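# Close the case lid fully without dropping it

## Task

Bring the case's lid down until it is completely closed, guiding it so it never drops freely onto the rim from a height greater than roughly two finger widths.

## Robot and tools

Robot: two arms, left_arm and right_arm, facing each other across a table. left_arm carries a five-finger left hand and its base is on the +y side; right_arm carries a right hand. Arm names do not match image sides. Cameras: cam_high, cam_low (672x504), cam_left_wrist, cam_right_wrist (616x616 fisheye).

Frames. Reported hand positions (metres), quaternions (wxyz) and velocities use the scene frame: origin on the tabletop halfway between the nominal arm bases, z up, table at z = 0. Commanded offsets are instead expressed along the axes of each arm's current Hand target. Hand point: about 0.15 m out from the wrist flange, 0.05 m in front of the palm. Its +z runs along straight fingers, +y out of the palm; on the right hand +x points away from the thumb, on the left hand toward it. Fingertips extend 0.06-0.07 m past the point along +z and sit 0.06 m behind it along -y. A wrist bracket on the little-finger side protrudes and can strike things; with fingers level the wrist may hang 0.11-0.23 m under the point and hit the table first. Printed positions may be off by a few cm.

The row (shared by execute_actions and move): 28 numbers, each in [-1, 1], always for both arms: left dx, dy, dz, rx, ry, rz, then left thumb_turn, thumb_bend, index, middle, ring, little, force_limit, speed; then the same 14 for the right arm. The six pose numbers are an offset, not a pose, measured from that arm's Hand target when the action or move began; 1.0 = 0.6 m or 180 degrees; rx, ry, rz form one rotation vector. All six zero re-requests the current Hand target. Hand motor numbers are absolute targets: -1 open/straight, +1 closed (thumb_turn +1 puts the thumb opposite the fingers). force_limit maps -1..+1 to about 0..10 N at the fingertip (0..15 N for the two thumb motors); speed rises from near zero at -1 to full at +0.48 and stays full to +1. Nothing means 'unchanged': to keep a hand as is, resend the eight hand numbers of its last executed row (or, if none ran yet, its hand_measured six plus hand_force_limit and hand_speed). Use speed -0.94 or lower for a gentle close.

execute_actions(actions, cameras): actions is a list of actions; each action is up to 15 rows, one per 1/30 s step, the last row repeated to fill 15 steps. Every row in an action counts from the same start pose, so rows are not cumulative, but successive actions are. Empty list just returns state and images. cameras picks images ([] none, omitted = all).

move(target, speed, blend, stop_force, zero, blocking, cameras): target is one 28-number row or a list of up to 15 rows, every row's offsets counted from the same starting Hand targets. Straight paths, all arms finishing together, minimum 0.5 s, capped at 10 s. speed in m/s, 0.002-3.6 (default 0.25; rotation up to twice that in rad/s), single value or one per target. blend in m rounds corners in a list. stop_force in N, 3-120, ends an arm's path when push against its motion exceeds that since its last zero; not reliable with rotation, cannot detect light pushes on loose items, and must be omitted when backing off a contact. zero (default true) re-zeros moving arms first. blocking=false returns after ~0.5 s while the move continues (not with stop_force). Paths ignore obstacles and the other arm; avoid passing near an arm's own base. The result adds a 'move:' line: done, off_target, moving, held or fault, plus limits (paced = clipped pose, held = steps withheld).

wait(seconds 0-10): let time pass holding commands. stop: brakes a running move. zoom_image(camera, region [x0,y0,x1,y1] pixels, max 504x504): closer view of the latest image. show_instructions: reference pages. zero_wrist_force(arm): re-zero that arm's wrist sensor. finished_scene(scene 1-3): ends the scene irreversibly; the lid must stay shut without the robot.

Result lines: Hand target (last commanded pose after clipping; next offsets start here), end_effector_position, joint positions/torques, Wrist force and torque in the end effector's axes plus the peak since last shown, hand_measured, hand_stopped_by (moving, target, force, stalled, fault), hand_load_n (positive = finger pushed open), and 'within noise' when joints are still. Orientation commands are clipped to 32 degrees from measured each step. A hand often stops short of its target; send the remaining distance as an offset.

Avoid: arms are stiff, so aiming even slightly past firm contact can trigger a fault stop (any joint torque over its limit: 138 N m for the first three joints, 25.7 N m for the wrists; or about 150 N outside force) that freezes the arm for 10 s. Avoid fast contacts, hard presses, the arms or hands touching each other, excess fingertip force, and letting the lid slam. Anything going off the table fails the task. Motors heat when holding, stretched or pushing; at 85 °C the arm brakes for 30-60 s. For the lid: reach it slowly, push or hold it so it comes down under control, and release only once it is within about two finger widths of the rim or already closed.

Each tool is called after "Emit:" by a JSON object that holds its "name" and its "arguments".

Reference images:

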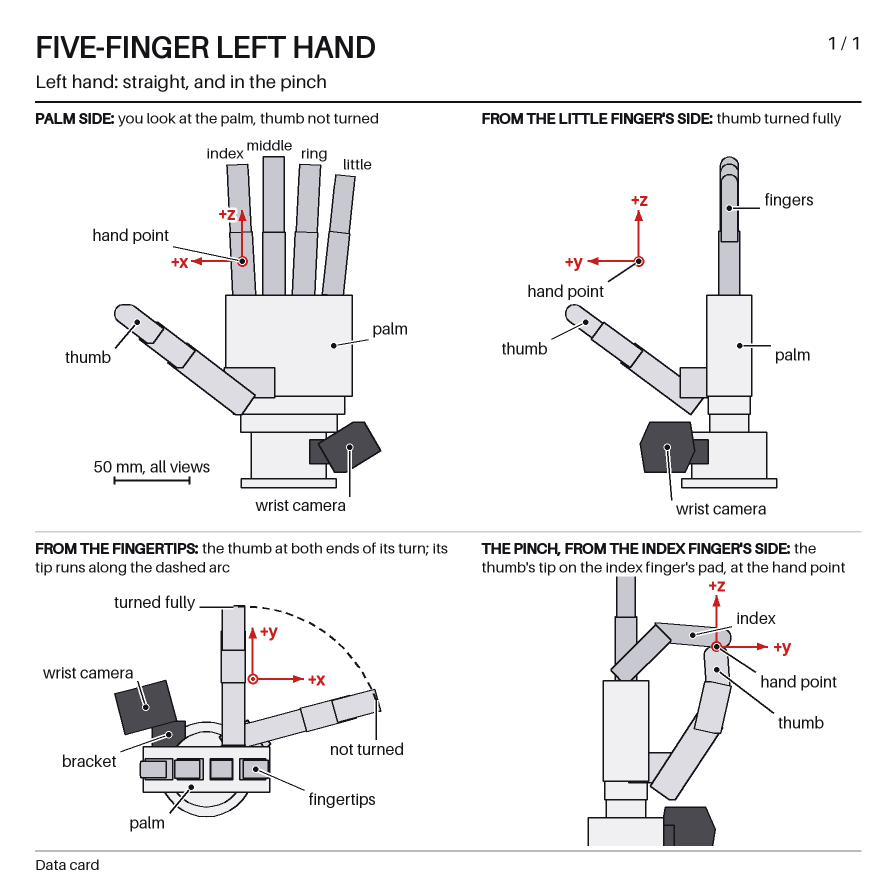

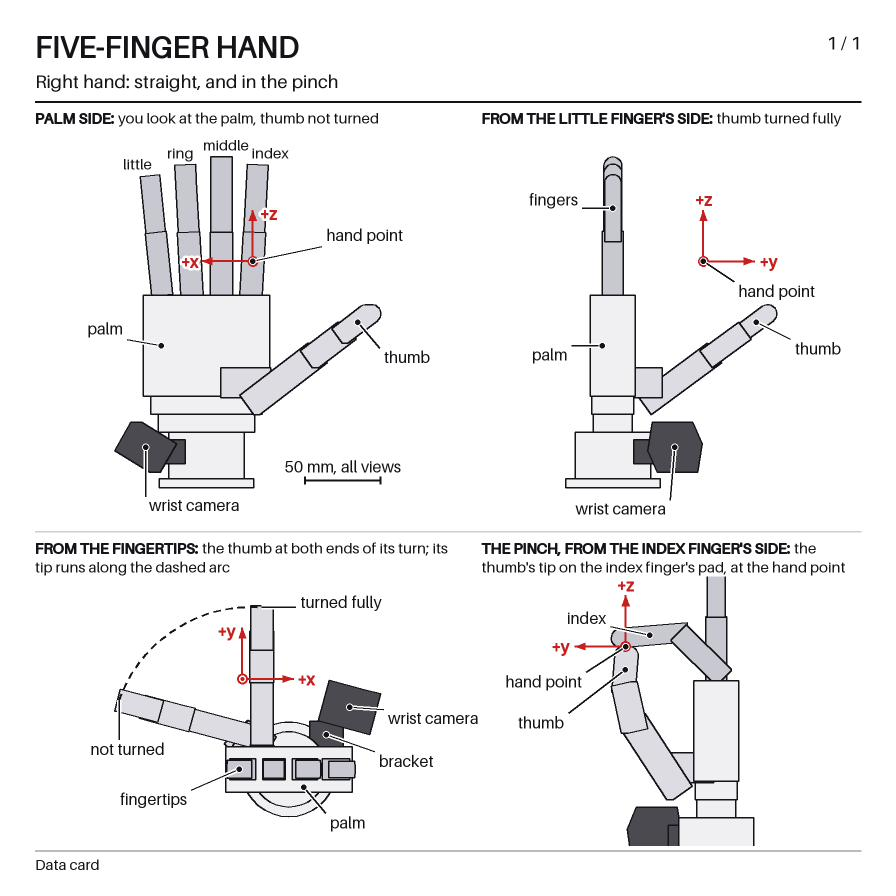

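## Session

Emit:
{"name": "execute_actions", "arguments": {"actions": []}}

Scene clock: 0.00 s.
left_arm: end_effector_position=(+0.2353, +0.0186, +0.3787) hand_measured=(-1.000, -1.000, -1.000, -1.000, -1.000, -1.000) hand_load_n=(+0.0, +0.0, +0.0, +0.0, +0.0, +0.0) hand_stopped_by=(target, target, target, target, target, target) hand_force_limit=0.00 hand_speed=-0.80 end_effector_quat_wxyz=(+0.377, +0.208, -0.895, +0.117) | right_arm: end_effector_position=(+0.5159, -0.1521, +0.2636) hand_measured=(-1.000, -1.000, -1.000, -1.000, -1.000, -1.000) hand_load_n=(+0.0, +0.0, +0.0, +0.0, +0.0, +0.0) hand_stopped_by=(target, target, target, target, target, target) hand_force_limit=0.00 hand_speed=-0.80 end_effector_quat_wxyz=(-0.188, +0.287, +0.708, +0.617)
Joint positions: left_arm=[4.132 -2.433 -0.575 1.02 -0.852 3.807] | right_arm=[-1.593 -1.052 1.58 0.458 0.203 -0.295]
Joint velocities: within noise
Joint torques (N m): no reading
Motor temperatures (°C): left_arm=[33 23 27 46 36 30] | right_arm=[23 28 34 40 34 29]
Wrist force (N): no reading
Wrist torque (N m): no reading
Wrist force, peak (N): no reading
Hand target: left_arm +0.2353, +0.0186, +0.3787; -0.377, -0.208, +0.895, -0.117 | right_arm +0.5159, -0.1521, +0.2636; -0.188, +0.287, +0.708, +0.617

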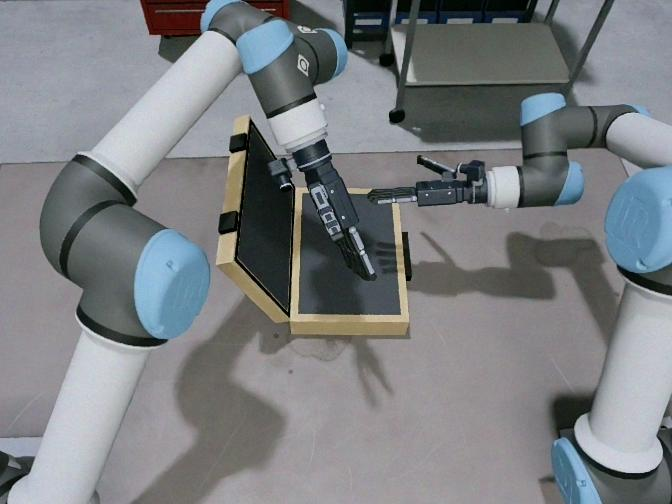

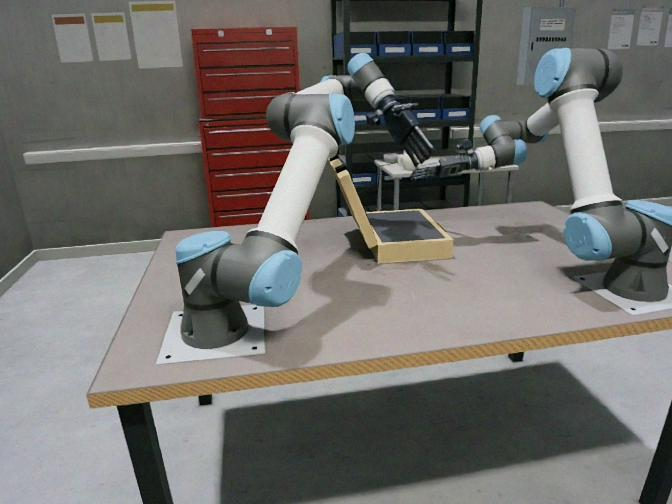

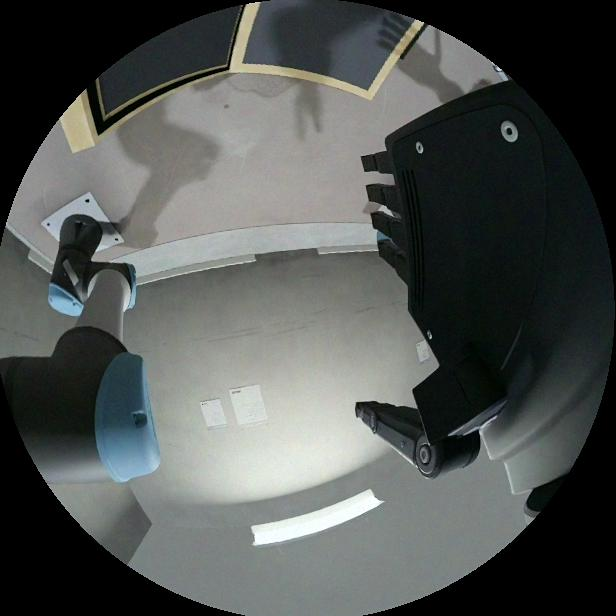

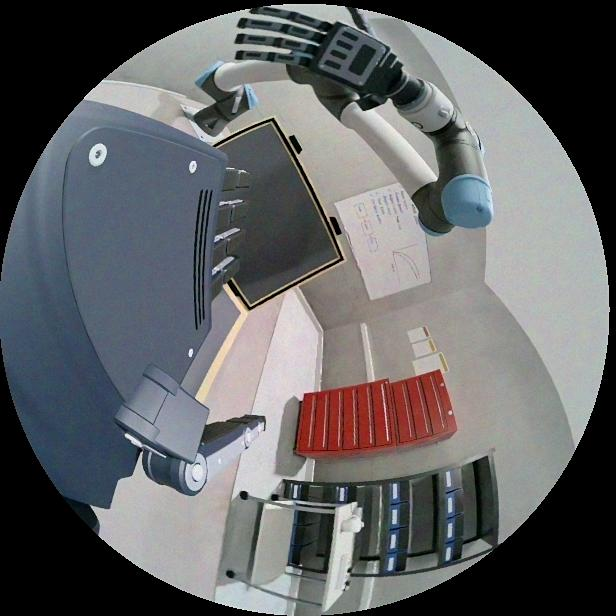

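Emit:
{"name": "zoom_image", "arguments": {"camera": "cam_high", "region": [200, 100, 430, 350]}}

Emit:
{"name": "zoom_image", "arguments": {"camera": "cam_low", "region": [310, 40, 540, 280]}}

Emit:
{"name": "zoom_image", "arguments": {"camera": "cam_right_wrist", "region": [180, 80, 400, 320]}}

Scaled by 2.016 from the camera's 672x504 image, which has a finer 960x720 frame.

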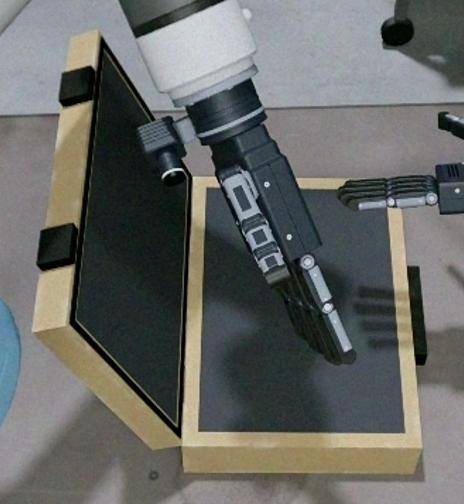

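Scaled by 2.100 from the camera's 672x504 image, which has a finer 960x720 frame.

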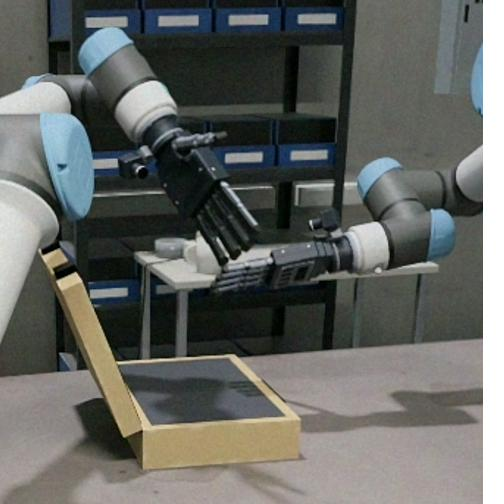

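Scaled by 2.100 from the camera's 616x616 image, which has a finer 880x880 frame.

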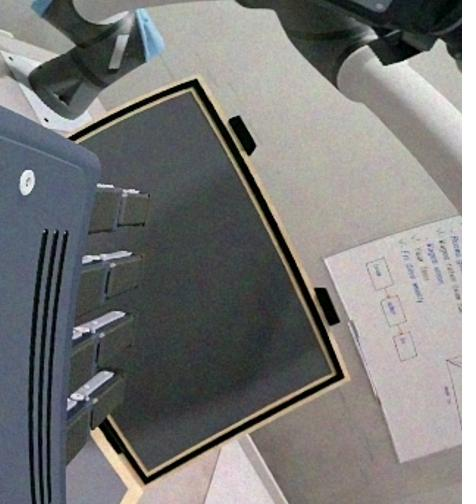

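Emit:
{"name": "move", "arguments": {"target": [[0.1907,0.0293,-0.2135,0,0,0,1,-1,-1,-1,-1,-1,0,0,0.0598,0.1092,-0.2733,0,0,0,-1,-1,-1,-1,-1,-1,0,-0.8],[0.0283,0.276,-0.405,0.3876,-0.0842,0.2915,1,-1,-1,-1,-1,-1,0,0,0.0598,0.1092,-0.2733,0,0,0,-1,-1,-1,-1,-1,-1,0,-0.8]], "speed": 0.3, "blend": [0.05,0]}}

Scene clock: 286.43 s.
left_arm: end_effector_position=(+0.3005, +0.2496, +0.5495) hand_measured=(+1.000, -1.000, -1.000, -1.000, -1.000, -1.000) hand_load_n=(+0.0, +0.0, -0.5, +0.0, +0.0, +0.0) hand_stopped_by=(target, target, target, target, target, target) hand_force_limit=0.00 hand_speed=0.00 end_effector_quat_wxyz=(+0.000, +0.000, +0.707, -0.707) end_effector_velocity=(+0.000, +0.000, +0.000) end_effector_angular_velocity=(-0.002, +0.007, +0.001) | right_arm: end_effector_position=(+0.5159, -0.3020, +0.3636) hand_measured=(-1.000, -1.000, -1.000, -1.000, -1.000, -1.000) hand_load_n=(+0.0, +0.0, +0.0, +0.0, +0.0, +0.0) hand_stopped_by=(target, target, target, target, target, target) hand_force_limit=0.00 hand_speed=-0.80 end_effector_quat_wxyz=(-0.188, +0.287, +0.708, +0.617)
Joint positions: left_arm=[5.07 -1.363 -1.954 0.176 -0.33 6.282] | right_arm=[-1.921 -1.094 1.75 1.81 0.272 -1.803]
Joint velocities: left_arm=[0.001 0 -0.001 -0.005 0 0] | right_arm=[within noise]
Joint torques (N m): left_arm=[-4.84 15.66 11.96 -2.12 1.81 -2.39] | right_arm=[8.4 -48.2 -23.47 3.48 0.5 -1.71]
Motor temperatures (°C): left_arm=[31 24 26 44 35 29] | right_arm=[23 28 32 39 33 28]
Wrist force (N): left_arm=[-1.5 0.7 0.9] | right_arm=[0.2 -0.4 0.5]
Wrist torque (N m): left_arm=[0.08 0.14 -0.11] | right_arm=[-0.09 -0.04 -0.03]
Wrist force, peak (N): left_arm=[-1.7 -0.5 1.5] | right_arm=[-0.2 -1.1 2.2]
Hand target: left_arm +0.3004, +0.2496, +0.5495; +0.000, +0.000, +0.707, -0.707 | right_arm +0.5159, -0.3020, +0.3636; -0.188, +0.287, +0.708, +0.617
Off the commanded pose: left_arm 0.000 m, 0 deg | right_arm 0.000 m, 0 deg.
elbow stopped short (left arm): the move would have taken joint 3 (elbow) straighter than the controller allows.
joint sent to its limit (left arm) — joint 6 (wrist 3), upper limit. The joint targets still meet the commanded pose.
move: done

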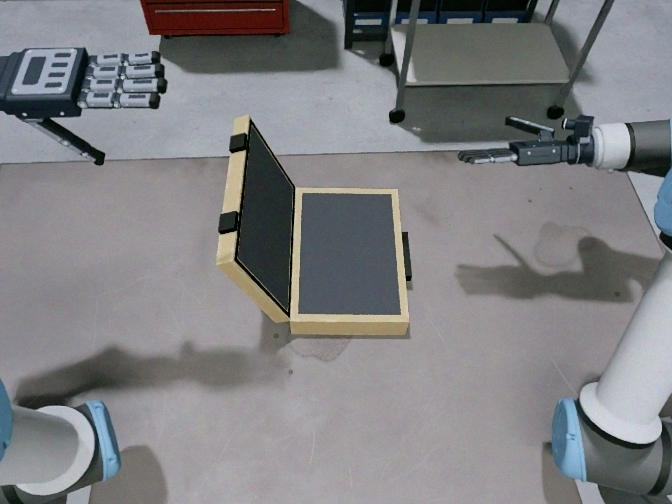

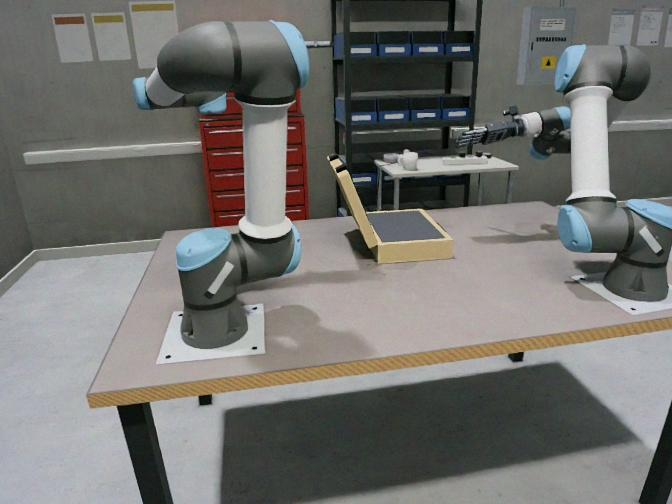

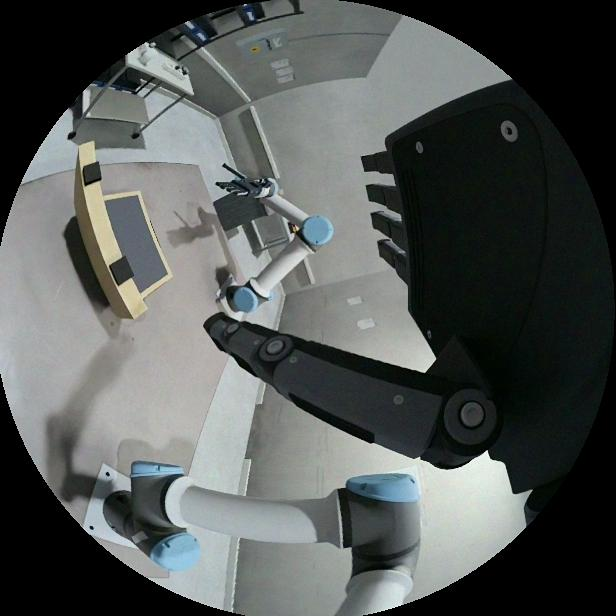

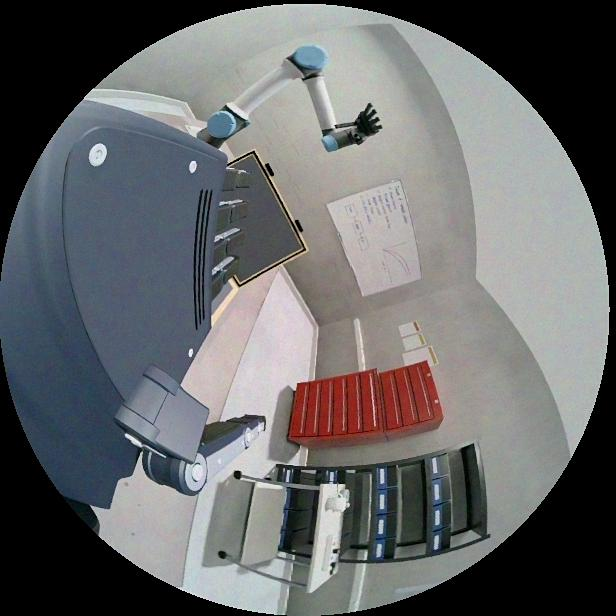

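Emit:
{"name": "move", "arguments": {"target": [-0.2333,0.25,0,0,0,0,1,-1,-1,-1,-1,-1,0,0,0,0,0,0,0,0,-1,-1,-1,-1,-1,-1,0,-0.8], "speed": 0.25, "cameras": ["cam_high","cam_low","cam_left_wrist"]}}

Emit:
{"name": "zoom_image", "arguments": {"camera": "cam_high", "region": [60, 60, 420, 350]}}

Emit:
{"name": "zoom_image", "arguments": {"camera": "cam_low", "region": [250, 80, 490, 280]}}

Scene clock: 387.40 s.
left_arm: end_effector_position=(+0.4402, +0.2496, +0.3994) hand_measured=(+1.000, -1.000, -1.000, -1.000, -1.000, -1.000) hand_load_n=(+0.0, +0.0, +0.0, +0.0, +0.0, +0.0) hand_stopped_by=(target, target, target, target, target, target) hand_force_limit=0.00 hand_speed=0.00 end_effector_quat_wxyz=(+0.000, +0.000, +0.707, -0.707) | right_arm: end_effector_position=(+0.5159, -0.3020, +0.3636) hand_measured=(-1.000, -1.000, -1.000, -1.000, -1.000, -1.000) hand_load_n=(+0.0, +0.0, +0.0, +0.0, +0.0, +0.0) hand_stopped_by=(target, target, target, target, target, target) hand_force_limit=0.00 hand_speed=-0.80 end_effector_quat_wxyz=(-0.188, +0.287, +0.708, +0.617)
Joint positions: left_arm=[4.966 -1.848 -1.862 0.569 -0.227 6.282] | right_arm=[-1.921 -1.094 1.75 1.81 0.272 -1.803]
Joint velocities: within noise
Joint torques (N m): left_arm=[9.84 22.64 19.07 1.34 -2.47 -2.36] | right_arm=[7.46 -46.61 -17.08 2.76 0.47 -1.3]
Motor temperatures (°C): left_arm=[30 24 26 44 35 29] | right_arm=[23 28 32 39 33 28]
Wrist force (N): left_arm=[-1.5 0.3 1.0] | right_arm=[0.4 -0.4 0.5]
Wrist torque (N m): left_arm=[0.02 0.15 -0.12] | right_arm=[-0.10 -0.05 -0.02]
Wrist force, peak (N): left_arm=[-2.6 2.0 1.1] | right_arm=[0.7 -0.4 1.0]
Hand target: left_arm +0.4403, +0.2497, +0.3994; +0.000, +0.000, +0.707, -0.707 | right_arm +0.5159, -0.3020, +0.3636; -0.188, +0.287, +0.708, +0.617
Off the commanded pose: left_arm 0.000 m, 0 deg | right_arm 0.000 m, 0 deg.
joint sent to its limit (left arm) — joint 6 (wrist 3), upper limit. The joint targets still meet the commanded pose.
move: done
Images, in order (width x height): cam_high 672x504, cam_low 672x504, cam_left_wrist 616x616.

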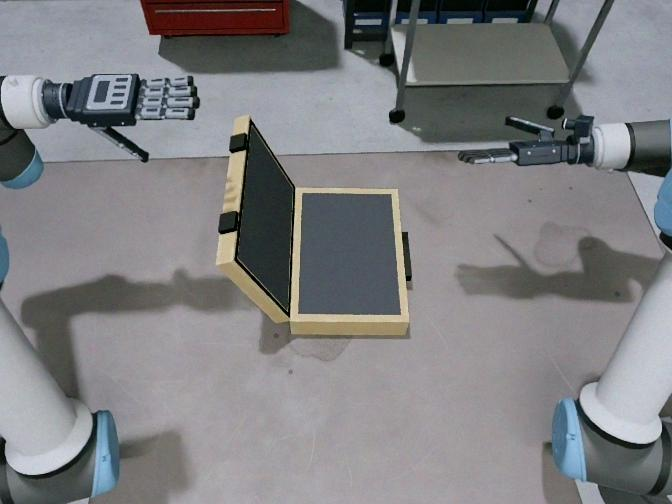

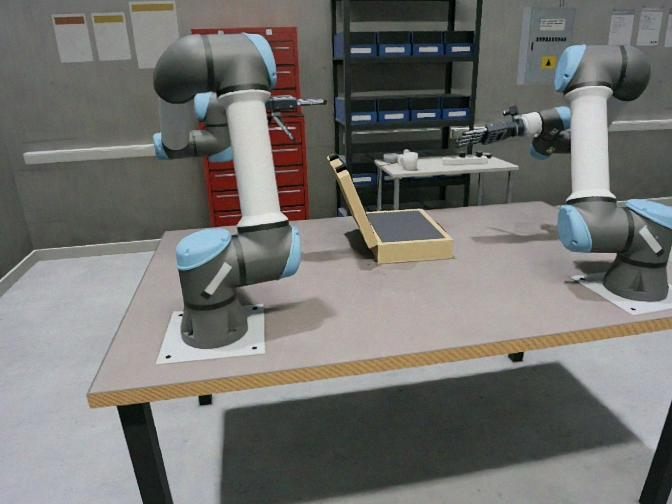

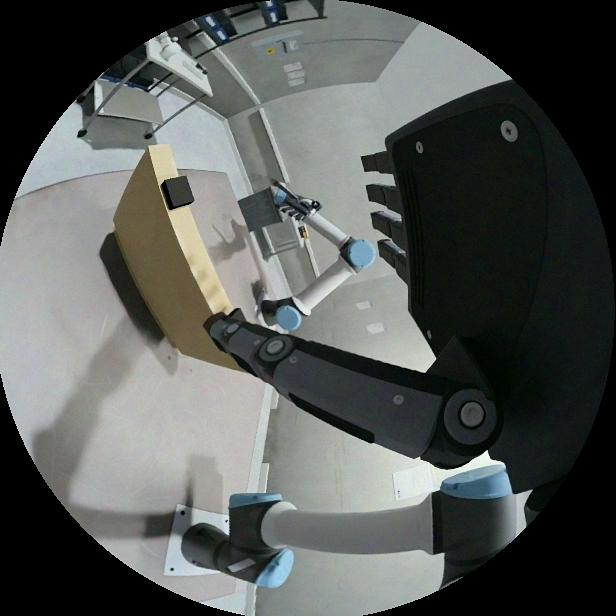

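Scaled by 1.400 from the camera's 672x504 image, which has a finer 960x720 frame.

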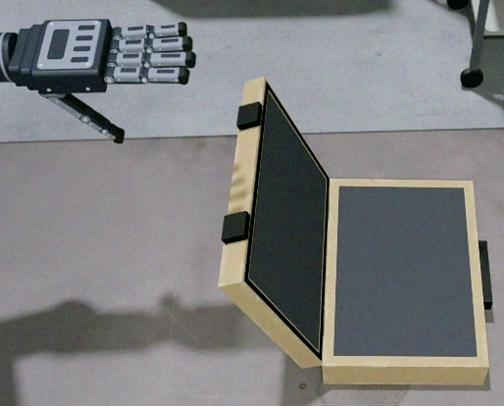

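Scaled by 2.100 from the camera's 672x504 image, which has a finer 960x720 frame.

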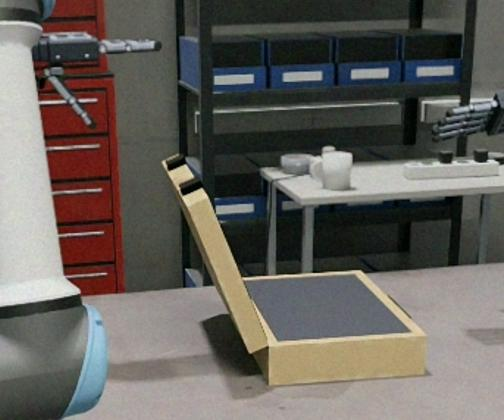

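Emit:
{"name": "move", "arguments": {"target": [0,0.15,0,0,0,0,1,-1,-1,-1,-1,-1,0,0,0,0,0,0,0,0,-1,-1,-1,-1,-1,-1,0,-0.8], "speed": 0.25, "cameras": ["cam_high","cam_low","cam_left_wrist"]}}

Emit:
{"name": "zoom_image", "arguments": {"camera": "cam_high", "region": [60, 60, 420, 350]}}

Emit:
{"name": "zoom_image", "arguments": {"camera": "cam_low", "region": [250, 80, 490, 280]}}

Emit:
{"name": "zoom_image", "arguments": {"camera": "cam_left_wrist", "region": [80, 100, 480, 400]}}

Scene clock: 439.30 s.
left_arm: end_effector_position=(+0.4402, +0.2496, +0.3095) hand_measured=(+1.000, -1.000, -1.000, -1.000, -1.000, -1.000) hand_load_n=(+0.0, +0.0, +0.0, +0.0, -0.5, +0.0) hand_stopped_by=(target, target, target, target, target, target) hand_force_limit=0.00 hand_speed=0.00 end_effector_quat_wxyz=(+0.000, +0.000, +0.707, -0.707) end_effector_velocity=(+0.000, +0.000, -0.001) end_effector_angular_velocity=(+0.001, -0.003, +0.001) | right_arm: end_effector_position=(+0.5159, -0.3020, +0.3636) hand_measured=(-1.000, -1.000, -1.000, -1.000, -1.000, -1.000) hand_load_n=(+0.0, +0.0, +0.0, +0.0, +0.0, +0.0) hand_stopped_by=(target, target, target, target, target, target) hand_force_limit=0.00 hand_speed=-0.80 end_effector_quat_wxyz=(-0.188, +0.287, +0.708, +0.617)
Joint positions: left_arm=[4.966 -1.99 -1.949 0.798 -0.227 6.282] | right_arm=[-1.921 -1.094 1.75 1.81 0.272 -1.803]
Joint velocities: left_arm=[0 -0.003 0 0.005 0.001 0] | right_arm=[within noise]
Joint torques (N m): left_arm=[2.78 25.77 10.55 1.37 -0.76 -2.12] | right_arm=[7.06 -46.76 -11.86 1.98 0.5 -1.13]
Motor temperatures (°C): left_arm=[30 24 26 44 35 29] | right_arm=[23 28 32 39 33 28]
Wrist force (N): left_arm=[-0.9 0.3 1.3] | right_arm=[0.3 -0.3 0.7]
Wrist torque (N m): left_arm=[-0.02 0.11 -0.07] | right_arm=[-0.09 -0.06 -0.02]
Wrist force, peak (N): left_arm=[-1.0 2.6 1.3] | right_arm=[0.5 -0.2 0.9]
Hand target: left_arm +0.4402, +0.2497, +0.3094; +0.000, +0.000, +0.707, -0.707 | right_arm +0.5159, -0.3020, +0.3636; -0.188, +0.287, +0.708, +0.617
Off the commanded pose: left_arm 0.000 m, 0 deg | right_arm 0.000 m, 0 deg.
joint sent to its limit (left arm) — joint 6 (wrist 3), upper limit. The joint targets still meet the commanded pose.
move: done
Images, in order (width x height): cam_high 672x504, cam_low 672x504, cam_left_wrist 616x616.

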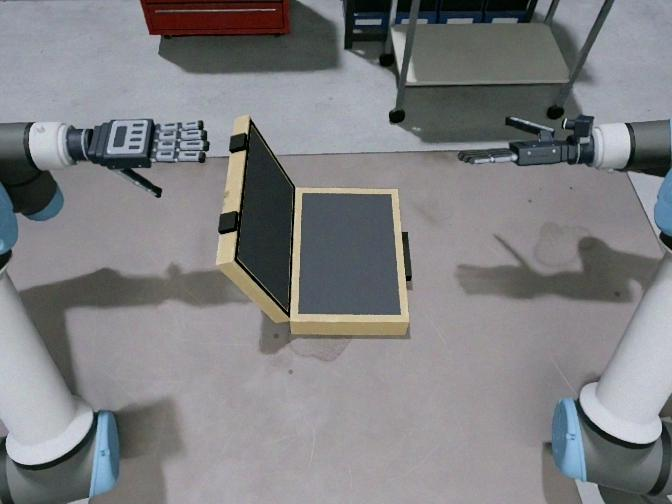

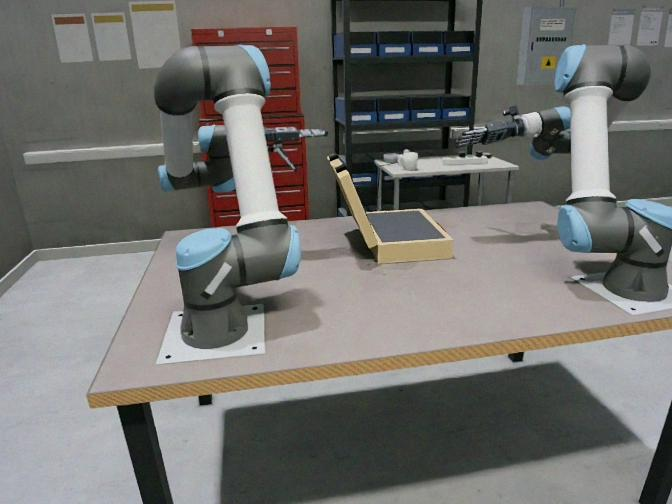

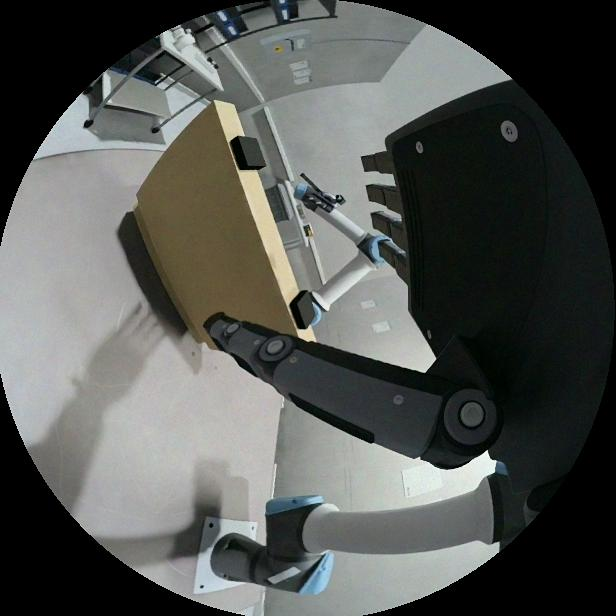

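Scaled by 1.400 from the camera's 672x504 image, which has a finer 960x720 frame.

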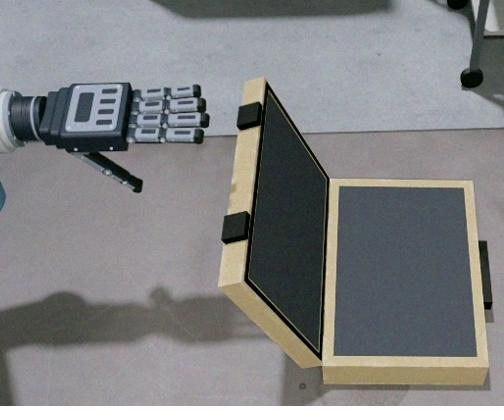

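Scaled by 2.100 from the camera's 672x504 image, which has a finer 960x720 frame.

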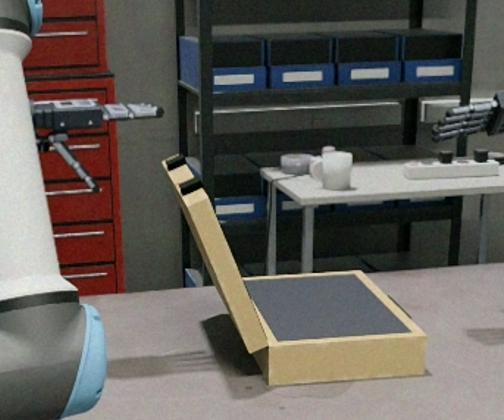

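Scaled by 1.260 from the camera's 616x616 image, which has a finer 880x880 frame.

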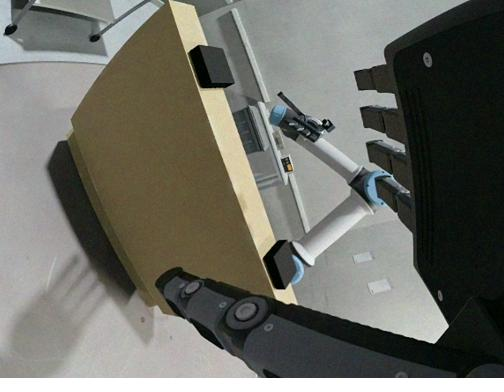

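Emit:
{"name": "move", "arguments": {"target": [[0,0.0908,0,0,0,0,1,-1,-1,-1,-1,-1,0,0,0,0,0,0,0,0,-1,-1,-1,-1,-1,-1,0,-0.8],[0,0.0908,0.1,0,0,0,1,-1,-1,-1,-1,-1,0,0,0,0,0,0,0,0,-1,-1,-1,-1,-1,-1,0,-0.8]], "speed": [0.2,0.08], "stop_force": 8, "cameras": ["cam_high","cam_low","cam_left_wrist"]}}

Emit:
{"name": "zoom_image", "arguments": {"camera": "cam_high", "region": [100, 60, 420, 350]}}

Emit:
{"name": "zoom_image", "arguments": {"camera": "cam_low", "region": [270, 100, 470, 280]}}

Emit:
{"name": "zoom_image", "arguments": {"camera": "cam_left_wrist", "region": [80, 50, 480, 400]}}

Scene clock: 491.83 s.
left_arm: end_effector_position=(+0.4402, +0.1897, +0.2549) hand_measured=(+1.000, -1.000, -1.000, -1.000, -1.000, -1.000) hand_load_n=(+0.0, +0.5, +0.0, +0.0, +0.0, +0.0) hand_stopped_by=(target, target, target, target, target, target) hand_force_limit=0.00 hand_speed=0.00 end_effector_quat_wxyz=(+0.000, +0.000, +0.707, -0.707) | right_arm: end_effector_position=(+0.5159, -0.3020, +0.3636) hand_measured=(-1.000, -1.000, -1.000, -1.000, -1.000, -1.000) hand_load_n=(+0.0, +0.0, +0.0, +0.0, +0.0, +0.5) hand_stopped_by=(target, target, target, target, target, target) hand_force_limit=0.00 hand_speed=-0.80 end_effector_quat_wxyz=(-0.188, +0.287, +0.708, +0.617)
Joint positions: left_arm=[4.835 -2.108 -1.955 0.922 -0.095 6.282] | right_arm=[-1.921 -1.094 1.75 1.81 0.272 -1.803]
Joint velocities: within noise
Joint torques (N m): left_arm=[-1.04 43.02 5.34 1.4 1.95 -2.36] | right_arm=[6.21 -45.98 -4.11 1.07 0.43 -0.62]
Motor temperatures (°C): left_arm=[30 24 26 43 35 29] | right_arm=[23 28 32 39 33 28]
Wrist force (N): left_arm=[-1.4 0.5 1.0] | right_arm=[0.1 -0.5 0.5]
Wrist torque (N m): left_arm=[0.02 0.20 -0.09] | right_arm=[-0.11 -0.01 -0.04]
Wrist force, peak (N): left_arm=[-1.0 2.7 0.9] | right_arm=[0.1 -0.5 1.0]
Hand target: left_arm +0.4402, +0.1897, +0.2549; +0.000, +0.000, +0.707, -0.707 | right_arm +0.5159, -0.3020, +0.3636; -0.188, +0.287, +0.708, +0.617
Off the commanded pose: left_arm 0.000 m, 0 deg | right_arm 0.000 m, 0 deg.
joint sent to its limit (left arm) — joint 6 (wrist 3), upper limit. The joint targets still meet the commanded pose.
move: done
Images, in order (width x height): cam_high 672x504, cam_low 672x504, cam_left_wrist 616x616.

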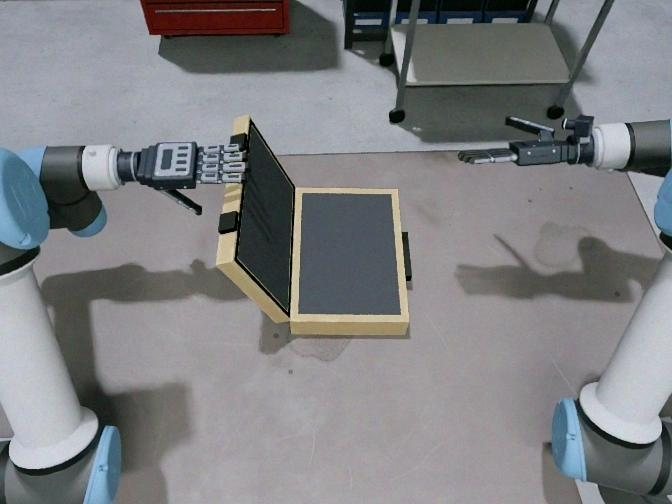

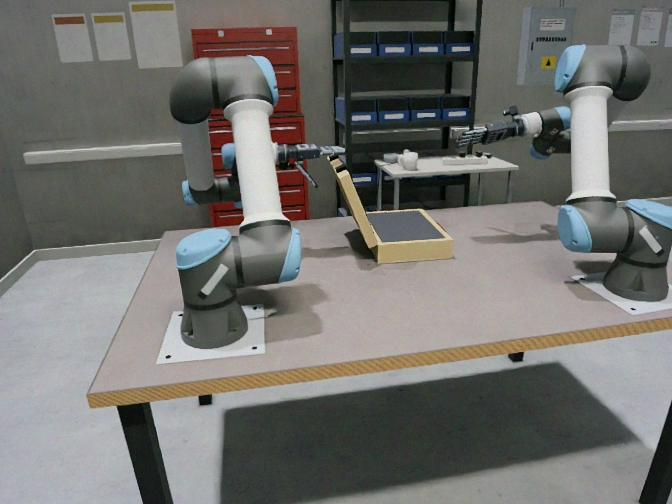

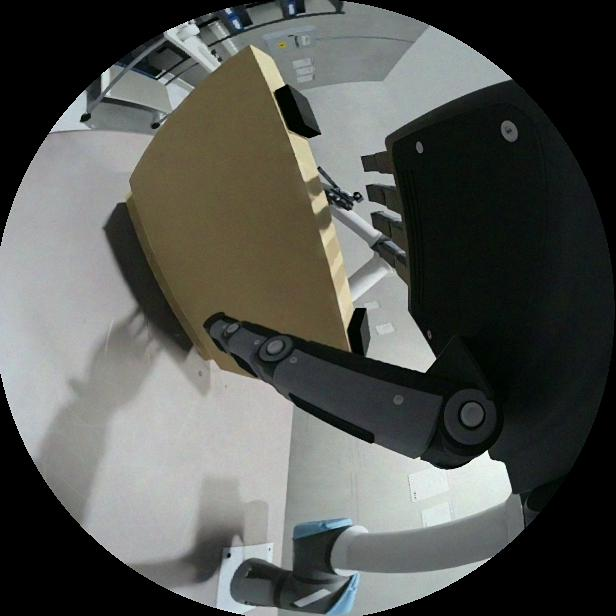

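Scaled by 1.575 from the camera's 672x504 image, which has a finer 960x720 frame.

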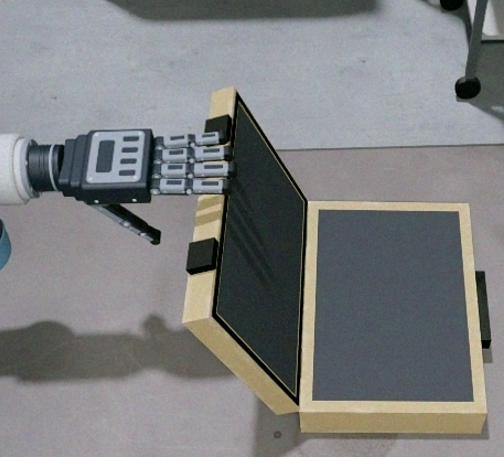

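Scaled by 2.520 from the camera's 672x504 image, which has a finer 960x720 frame.

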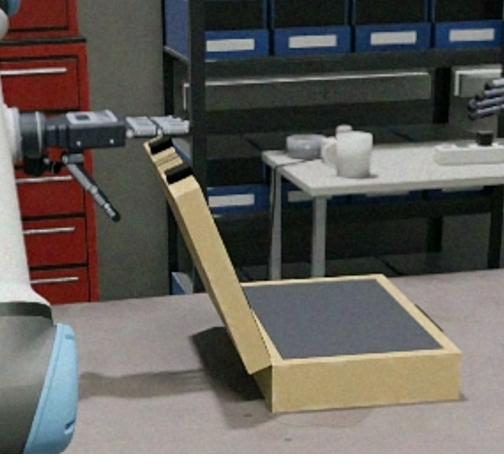

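Scaled by 1.260 from the camera's 616x616 image, which has a finer 880x880 frame.

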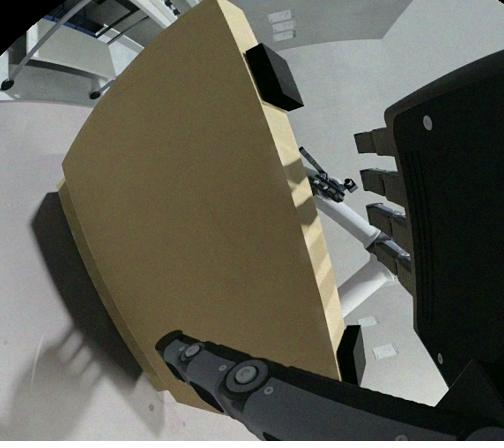

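Emit:
{"name": "move", "arguments": {"target": [[0.0583,-0.0167,0,0,0,0,1,-1,-1,-1,-1,-1,0,0,0,0,0,0,0,0,-1,-1,-1,-1,-1,-1,0,-0.8],[0.0583,-0.0167,0.0833,0,0,0,1,-1,-1,-1,-1,-1,0,0,0,0,0,0,0,0,-1,-1,-1,-1,-1,-1,0,-0.8]], "speed": [0.15,0.05], "stop_force": 6, "cameras": ["cam_high","cam_low","cam_left_wrist"]}}

Emit:
{"name": "zoom_image", "arguments": {"camera": "cam_high", "region": [140, 80, 420, 350]}}

Emit:
{"name": "zoom_image", "arguments": {"camera": "cam_low", "region": [270, 100, 470, 280]}}

Scene clock: 627.43 s.
left_arm: end_effector_position=(+0.4053, +0.1397, +0.2649) hand_measured=(+1.000, -1.000, -1.000, -1.000, -1.000, -1.000) hand_load_n=(+0.0, +0.0, +0.0, -0.5, +0.0, +0.0) hand_stopped_by=(target, target, target, target, target, target) hand_force_limit=0.00 hand_speed=0.00 end_effector_quat_wxyz=(+0.000, +0.000, +0.707, -0.707) | right_arm: end_effector_position=(+0.5159, -0.3020, +0.3636) hand_measured=(-1.000, -1.000, -1.000, -1.000, -1.000, -1.000) hand_load_n=(+0.0, +0.0, +0.0, +0.0, +0.0, +0.0) hand_stopped_by=(target, target, target, target, target, target) hand_force_limit=0.00 hand_speed=-0.80 end_effector_quat_wxyz=(-0.188, +0.287, +0.708, +0.617)
Joint positions: left_arm=[4.726 -2.053 -2.016 0.929 0.014 6.281] | right_arm=[-1.921 -1.094 1.75 1.81 0.272 -1.803]
Joint velocities: within noise
Joint torques (N m): left_arm=[9.9 42.23 5.44 1.52 -1.77 2.32] | right_arm=[5.8 -45.48 -4.14 -0.03 0.55 -0.17]
Motor temperatures (°C): left_arm=[29 24 25 43 35 29] | right_arm=[23 28 31 39 33 28]
Wrist force (N): left_arm=[-1.1 0.7 1.3] | right_arm=[0.1 -0.1 0.5]
Wrist torque (N m): left_arm=[0.02 0.17 -0.07] | right_arm=[-0.06 -0.02 -0.03]
Wrist force, peak (N): left_arm=[-2.5 1.1 0.9] | right_arm=[0.3 -0.4 1.0]
Hand target: left_arm +0.4053, +0.1397, +0.2649; +0.000, +0.000, +0.707, -0.707 | right_arm +0.5159, -0.3020, +0.3636; -0.188, +0.287, +0.708, +0.617
Off the commanded pose: left_arm 0.000 m, 0 deg | right_arm 0.000 m, 0 deg.
move: done
Images, in order (width x height): cam_high 672x504, cam_low 672x504, cam_left_wrist 616x616.

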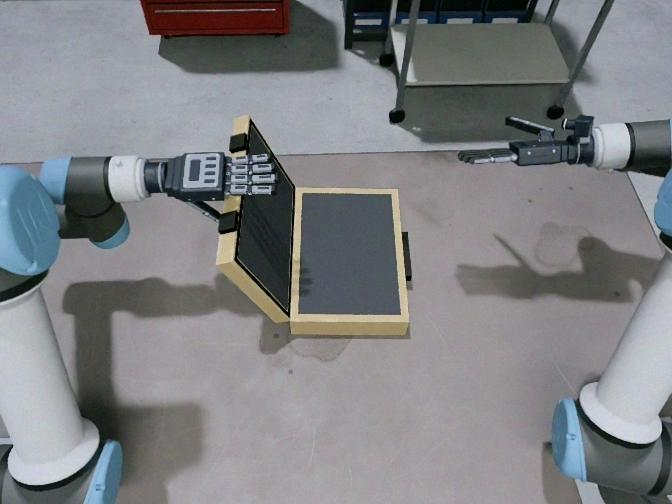

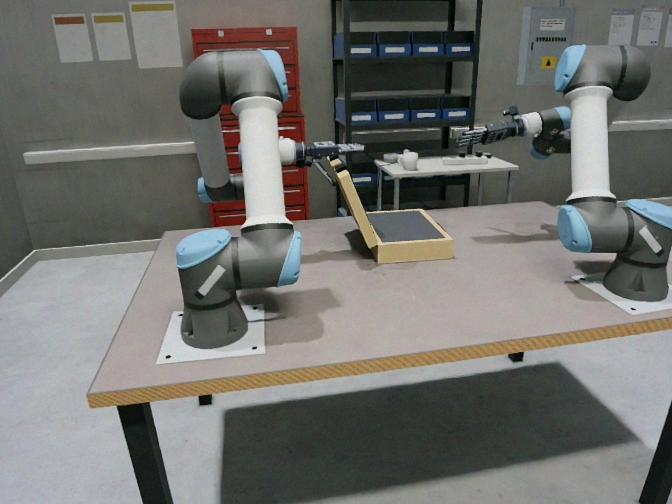

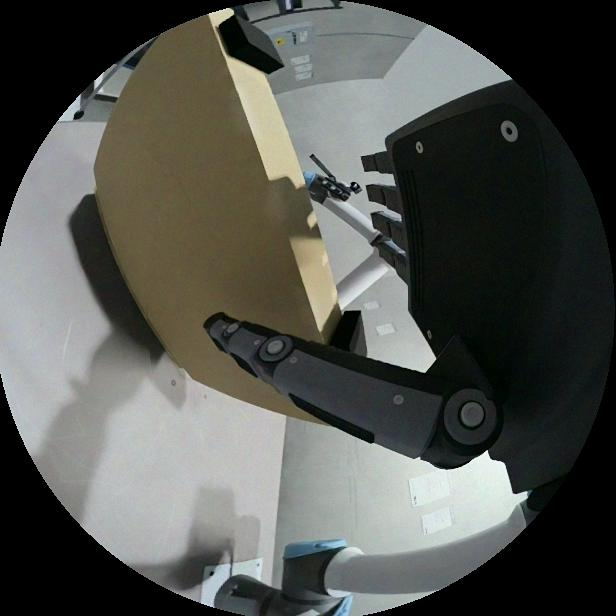

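Scaled by 1.800 from the camera's 672x504 image, which has a finer 960x720 frame.

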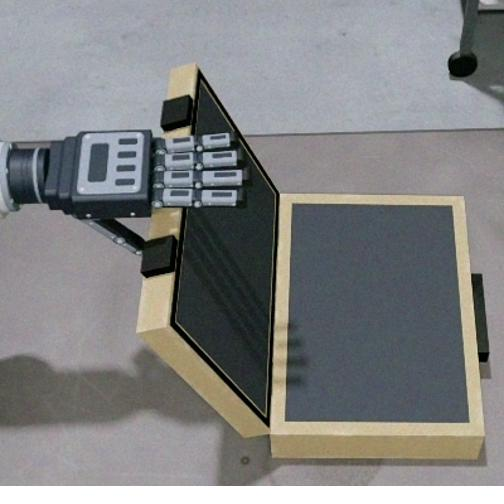

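Scaled by 2.520 from the camera's 672x504 image, which has a finer 960x720 frame.

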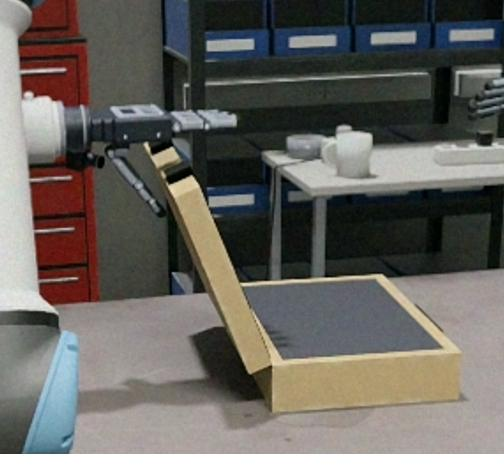

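Emit:
{"name": "move", "arguments": {"target": [0,0,0.0583,0,0,0,1,-1,-1,-1,-1,-1,0,0,0,0,0,0,0,0,-1,-1,-1,-1,-1,-1,0,-0.8], "speed": 0.05, "stop_force": 8, "cameras": ["cam_high","cam_low","cam_left_wrist"]}}

Emit:
{"name": "zoom_image", "arguments": {"camera": "cam_low", "region": [270, 100, 470, 280]}}

Scene clock: 644.53 s.
left_arm: end_effector_position=(+0.4053, +0.1047, +0.2649) hand_measured=(+1.000, -1.000, -1.000, -1.000, -1.000, -1.000) hand_load_n=(+0.0, +0.0, +0.0, +0.0, +0.0, +0.0) hand_stopped_by=(target, target, target, target, target, target) hand_force_limit=0.00 hand_speed=0.00 end_effector_quat_wxyz=(+0.000, +0.000, +0.707, -0.707) | right_arm: end_effector_position=(+0.5159, -0.3020, +0.3636) hand_measured=(-1.000, -1.000, -1.000, -1.000, -1.000, -1.000) hand_load_n=(+0.0, +0.0, +0.0, +0.0, +0.0, +0.0) hand_stopped_by=(target, target, target, target, target, target) hand_force_limit=0.00 hand_speed=-0.80 end_effector_quat_wxyz=(-0.188, +0.287, +0.708, +0.617)
Joint positions: left_arm=[4.646 -2.072 -1.98 0.911 0.094 6.282] | right_arm=[-1.921 -1.094 1.75 1.81 0.272 -1.803]
Joint velocities: within noise
Joint torques (N m): left_arm=[8.69 43.54 6.01 1.82 -1.9 2.32] | right_arm=[5.23 -45.11 -4.62 0.04 0.57 0.12]
Motor temperatures (°C): left_arm=[29 24 25 43 34 29] | right_arm=[23 28 31 39 32 28]
Wrist force (N): left_arm=[-1.3 1.2 0.4] | right_arm=[0.3 -0.2 0.9]
Wrist torque (N m): left_arm=[0.06 0.16 -0.07] | right_arm=[-0.09 -0.06 -0.02]
Wrist force, peak (N): left_arm=[-1.5 1.2 0.8] | right_arm=[0.5 -0.1 1.1]
Hand target: left_arm +0.4053, +0.1047, +0.2649; +0.000, +0.000, +0.707, -0.707 | right_arm +0.5159, -0.3020, +0.3636; -0.188, +0.287, +0.708, +0.617
Off the commanded pose: left_arm 0.000 m, 0 deg | right_arm 0.000 m, 0 deg.
joint sent to its limit (left arm) — joint 6 (wrist 3), upper limit. The joint targets still meet the commanded pose.
move: done
Images, in order (width x height): cam_high 672x504, cam_low 672x504, cam_left_wrist 616x616.

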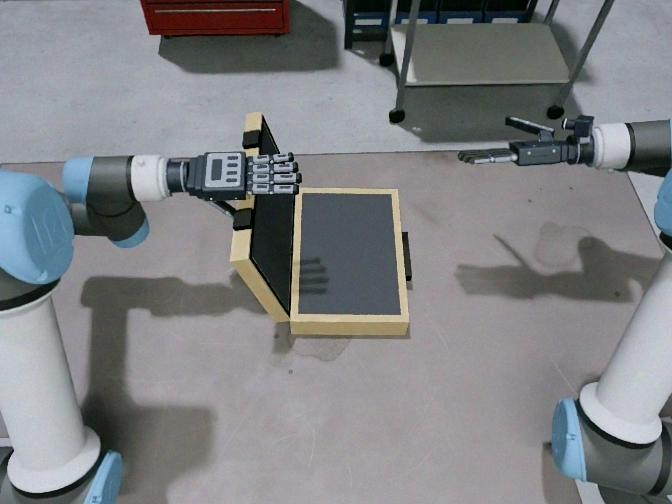

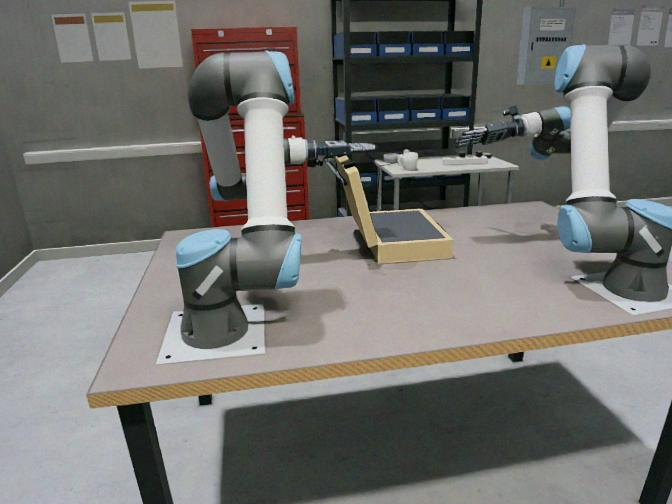

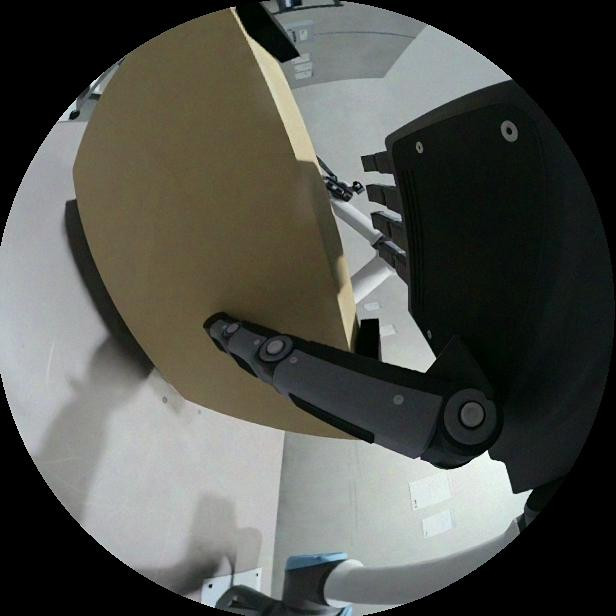

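Scaled by 2.520 from the camera's 672x504 image, which has a finer 960x720 frame.

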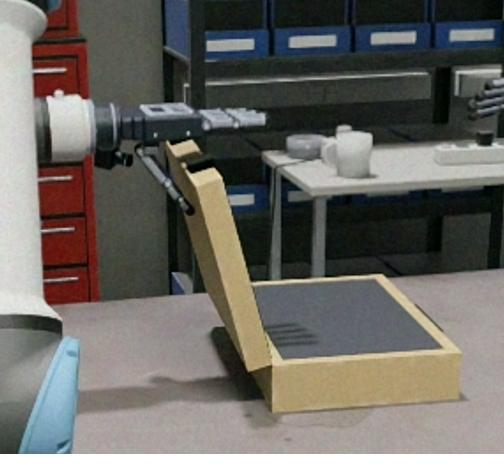

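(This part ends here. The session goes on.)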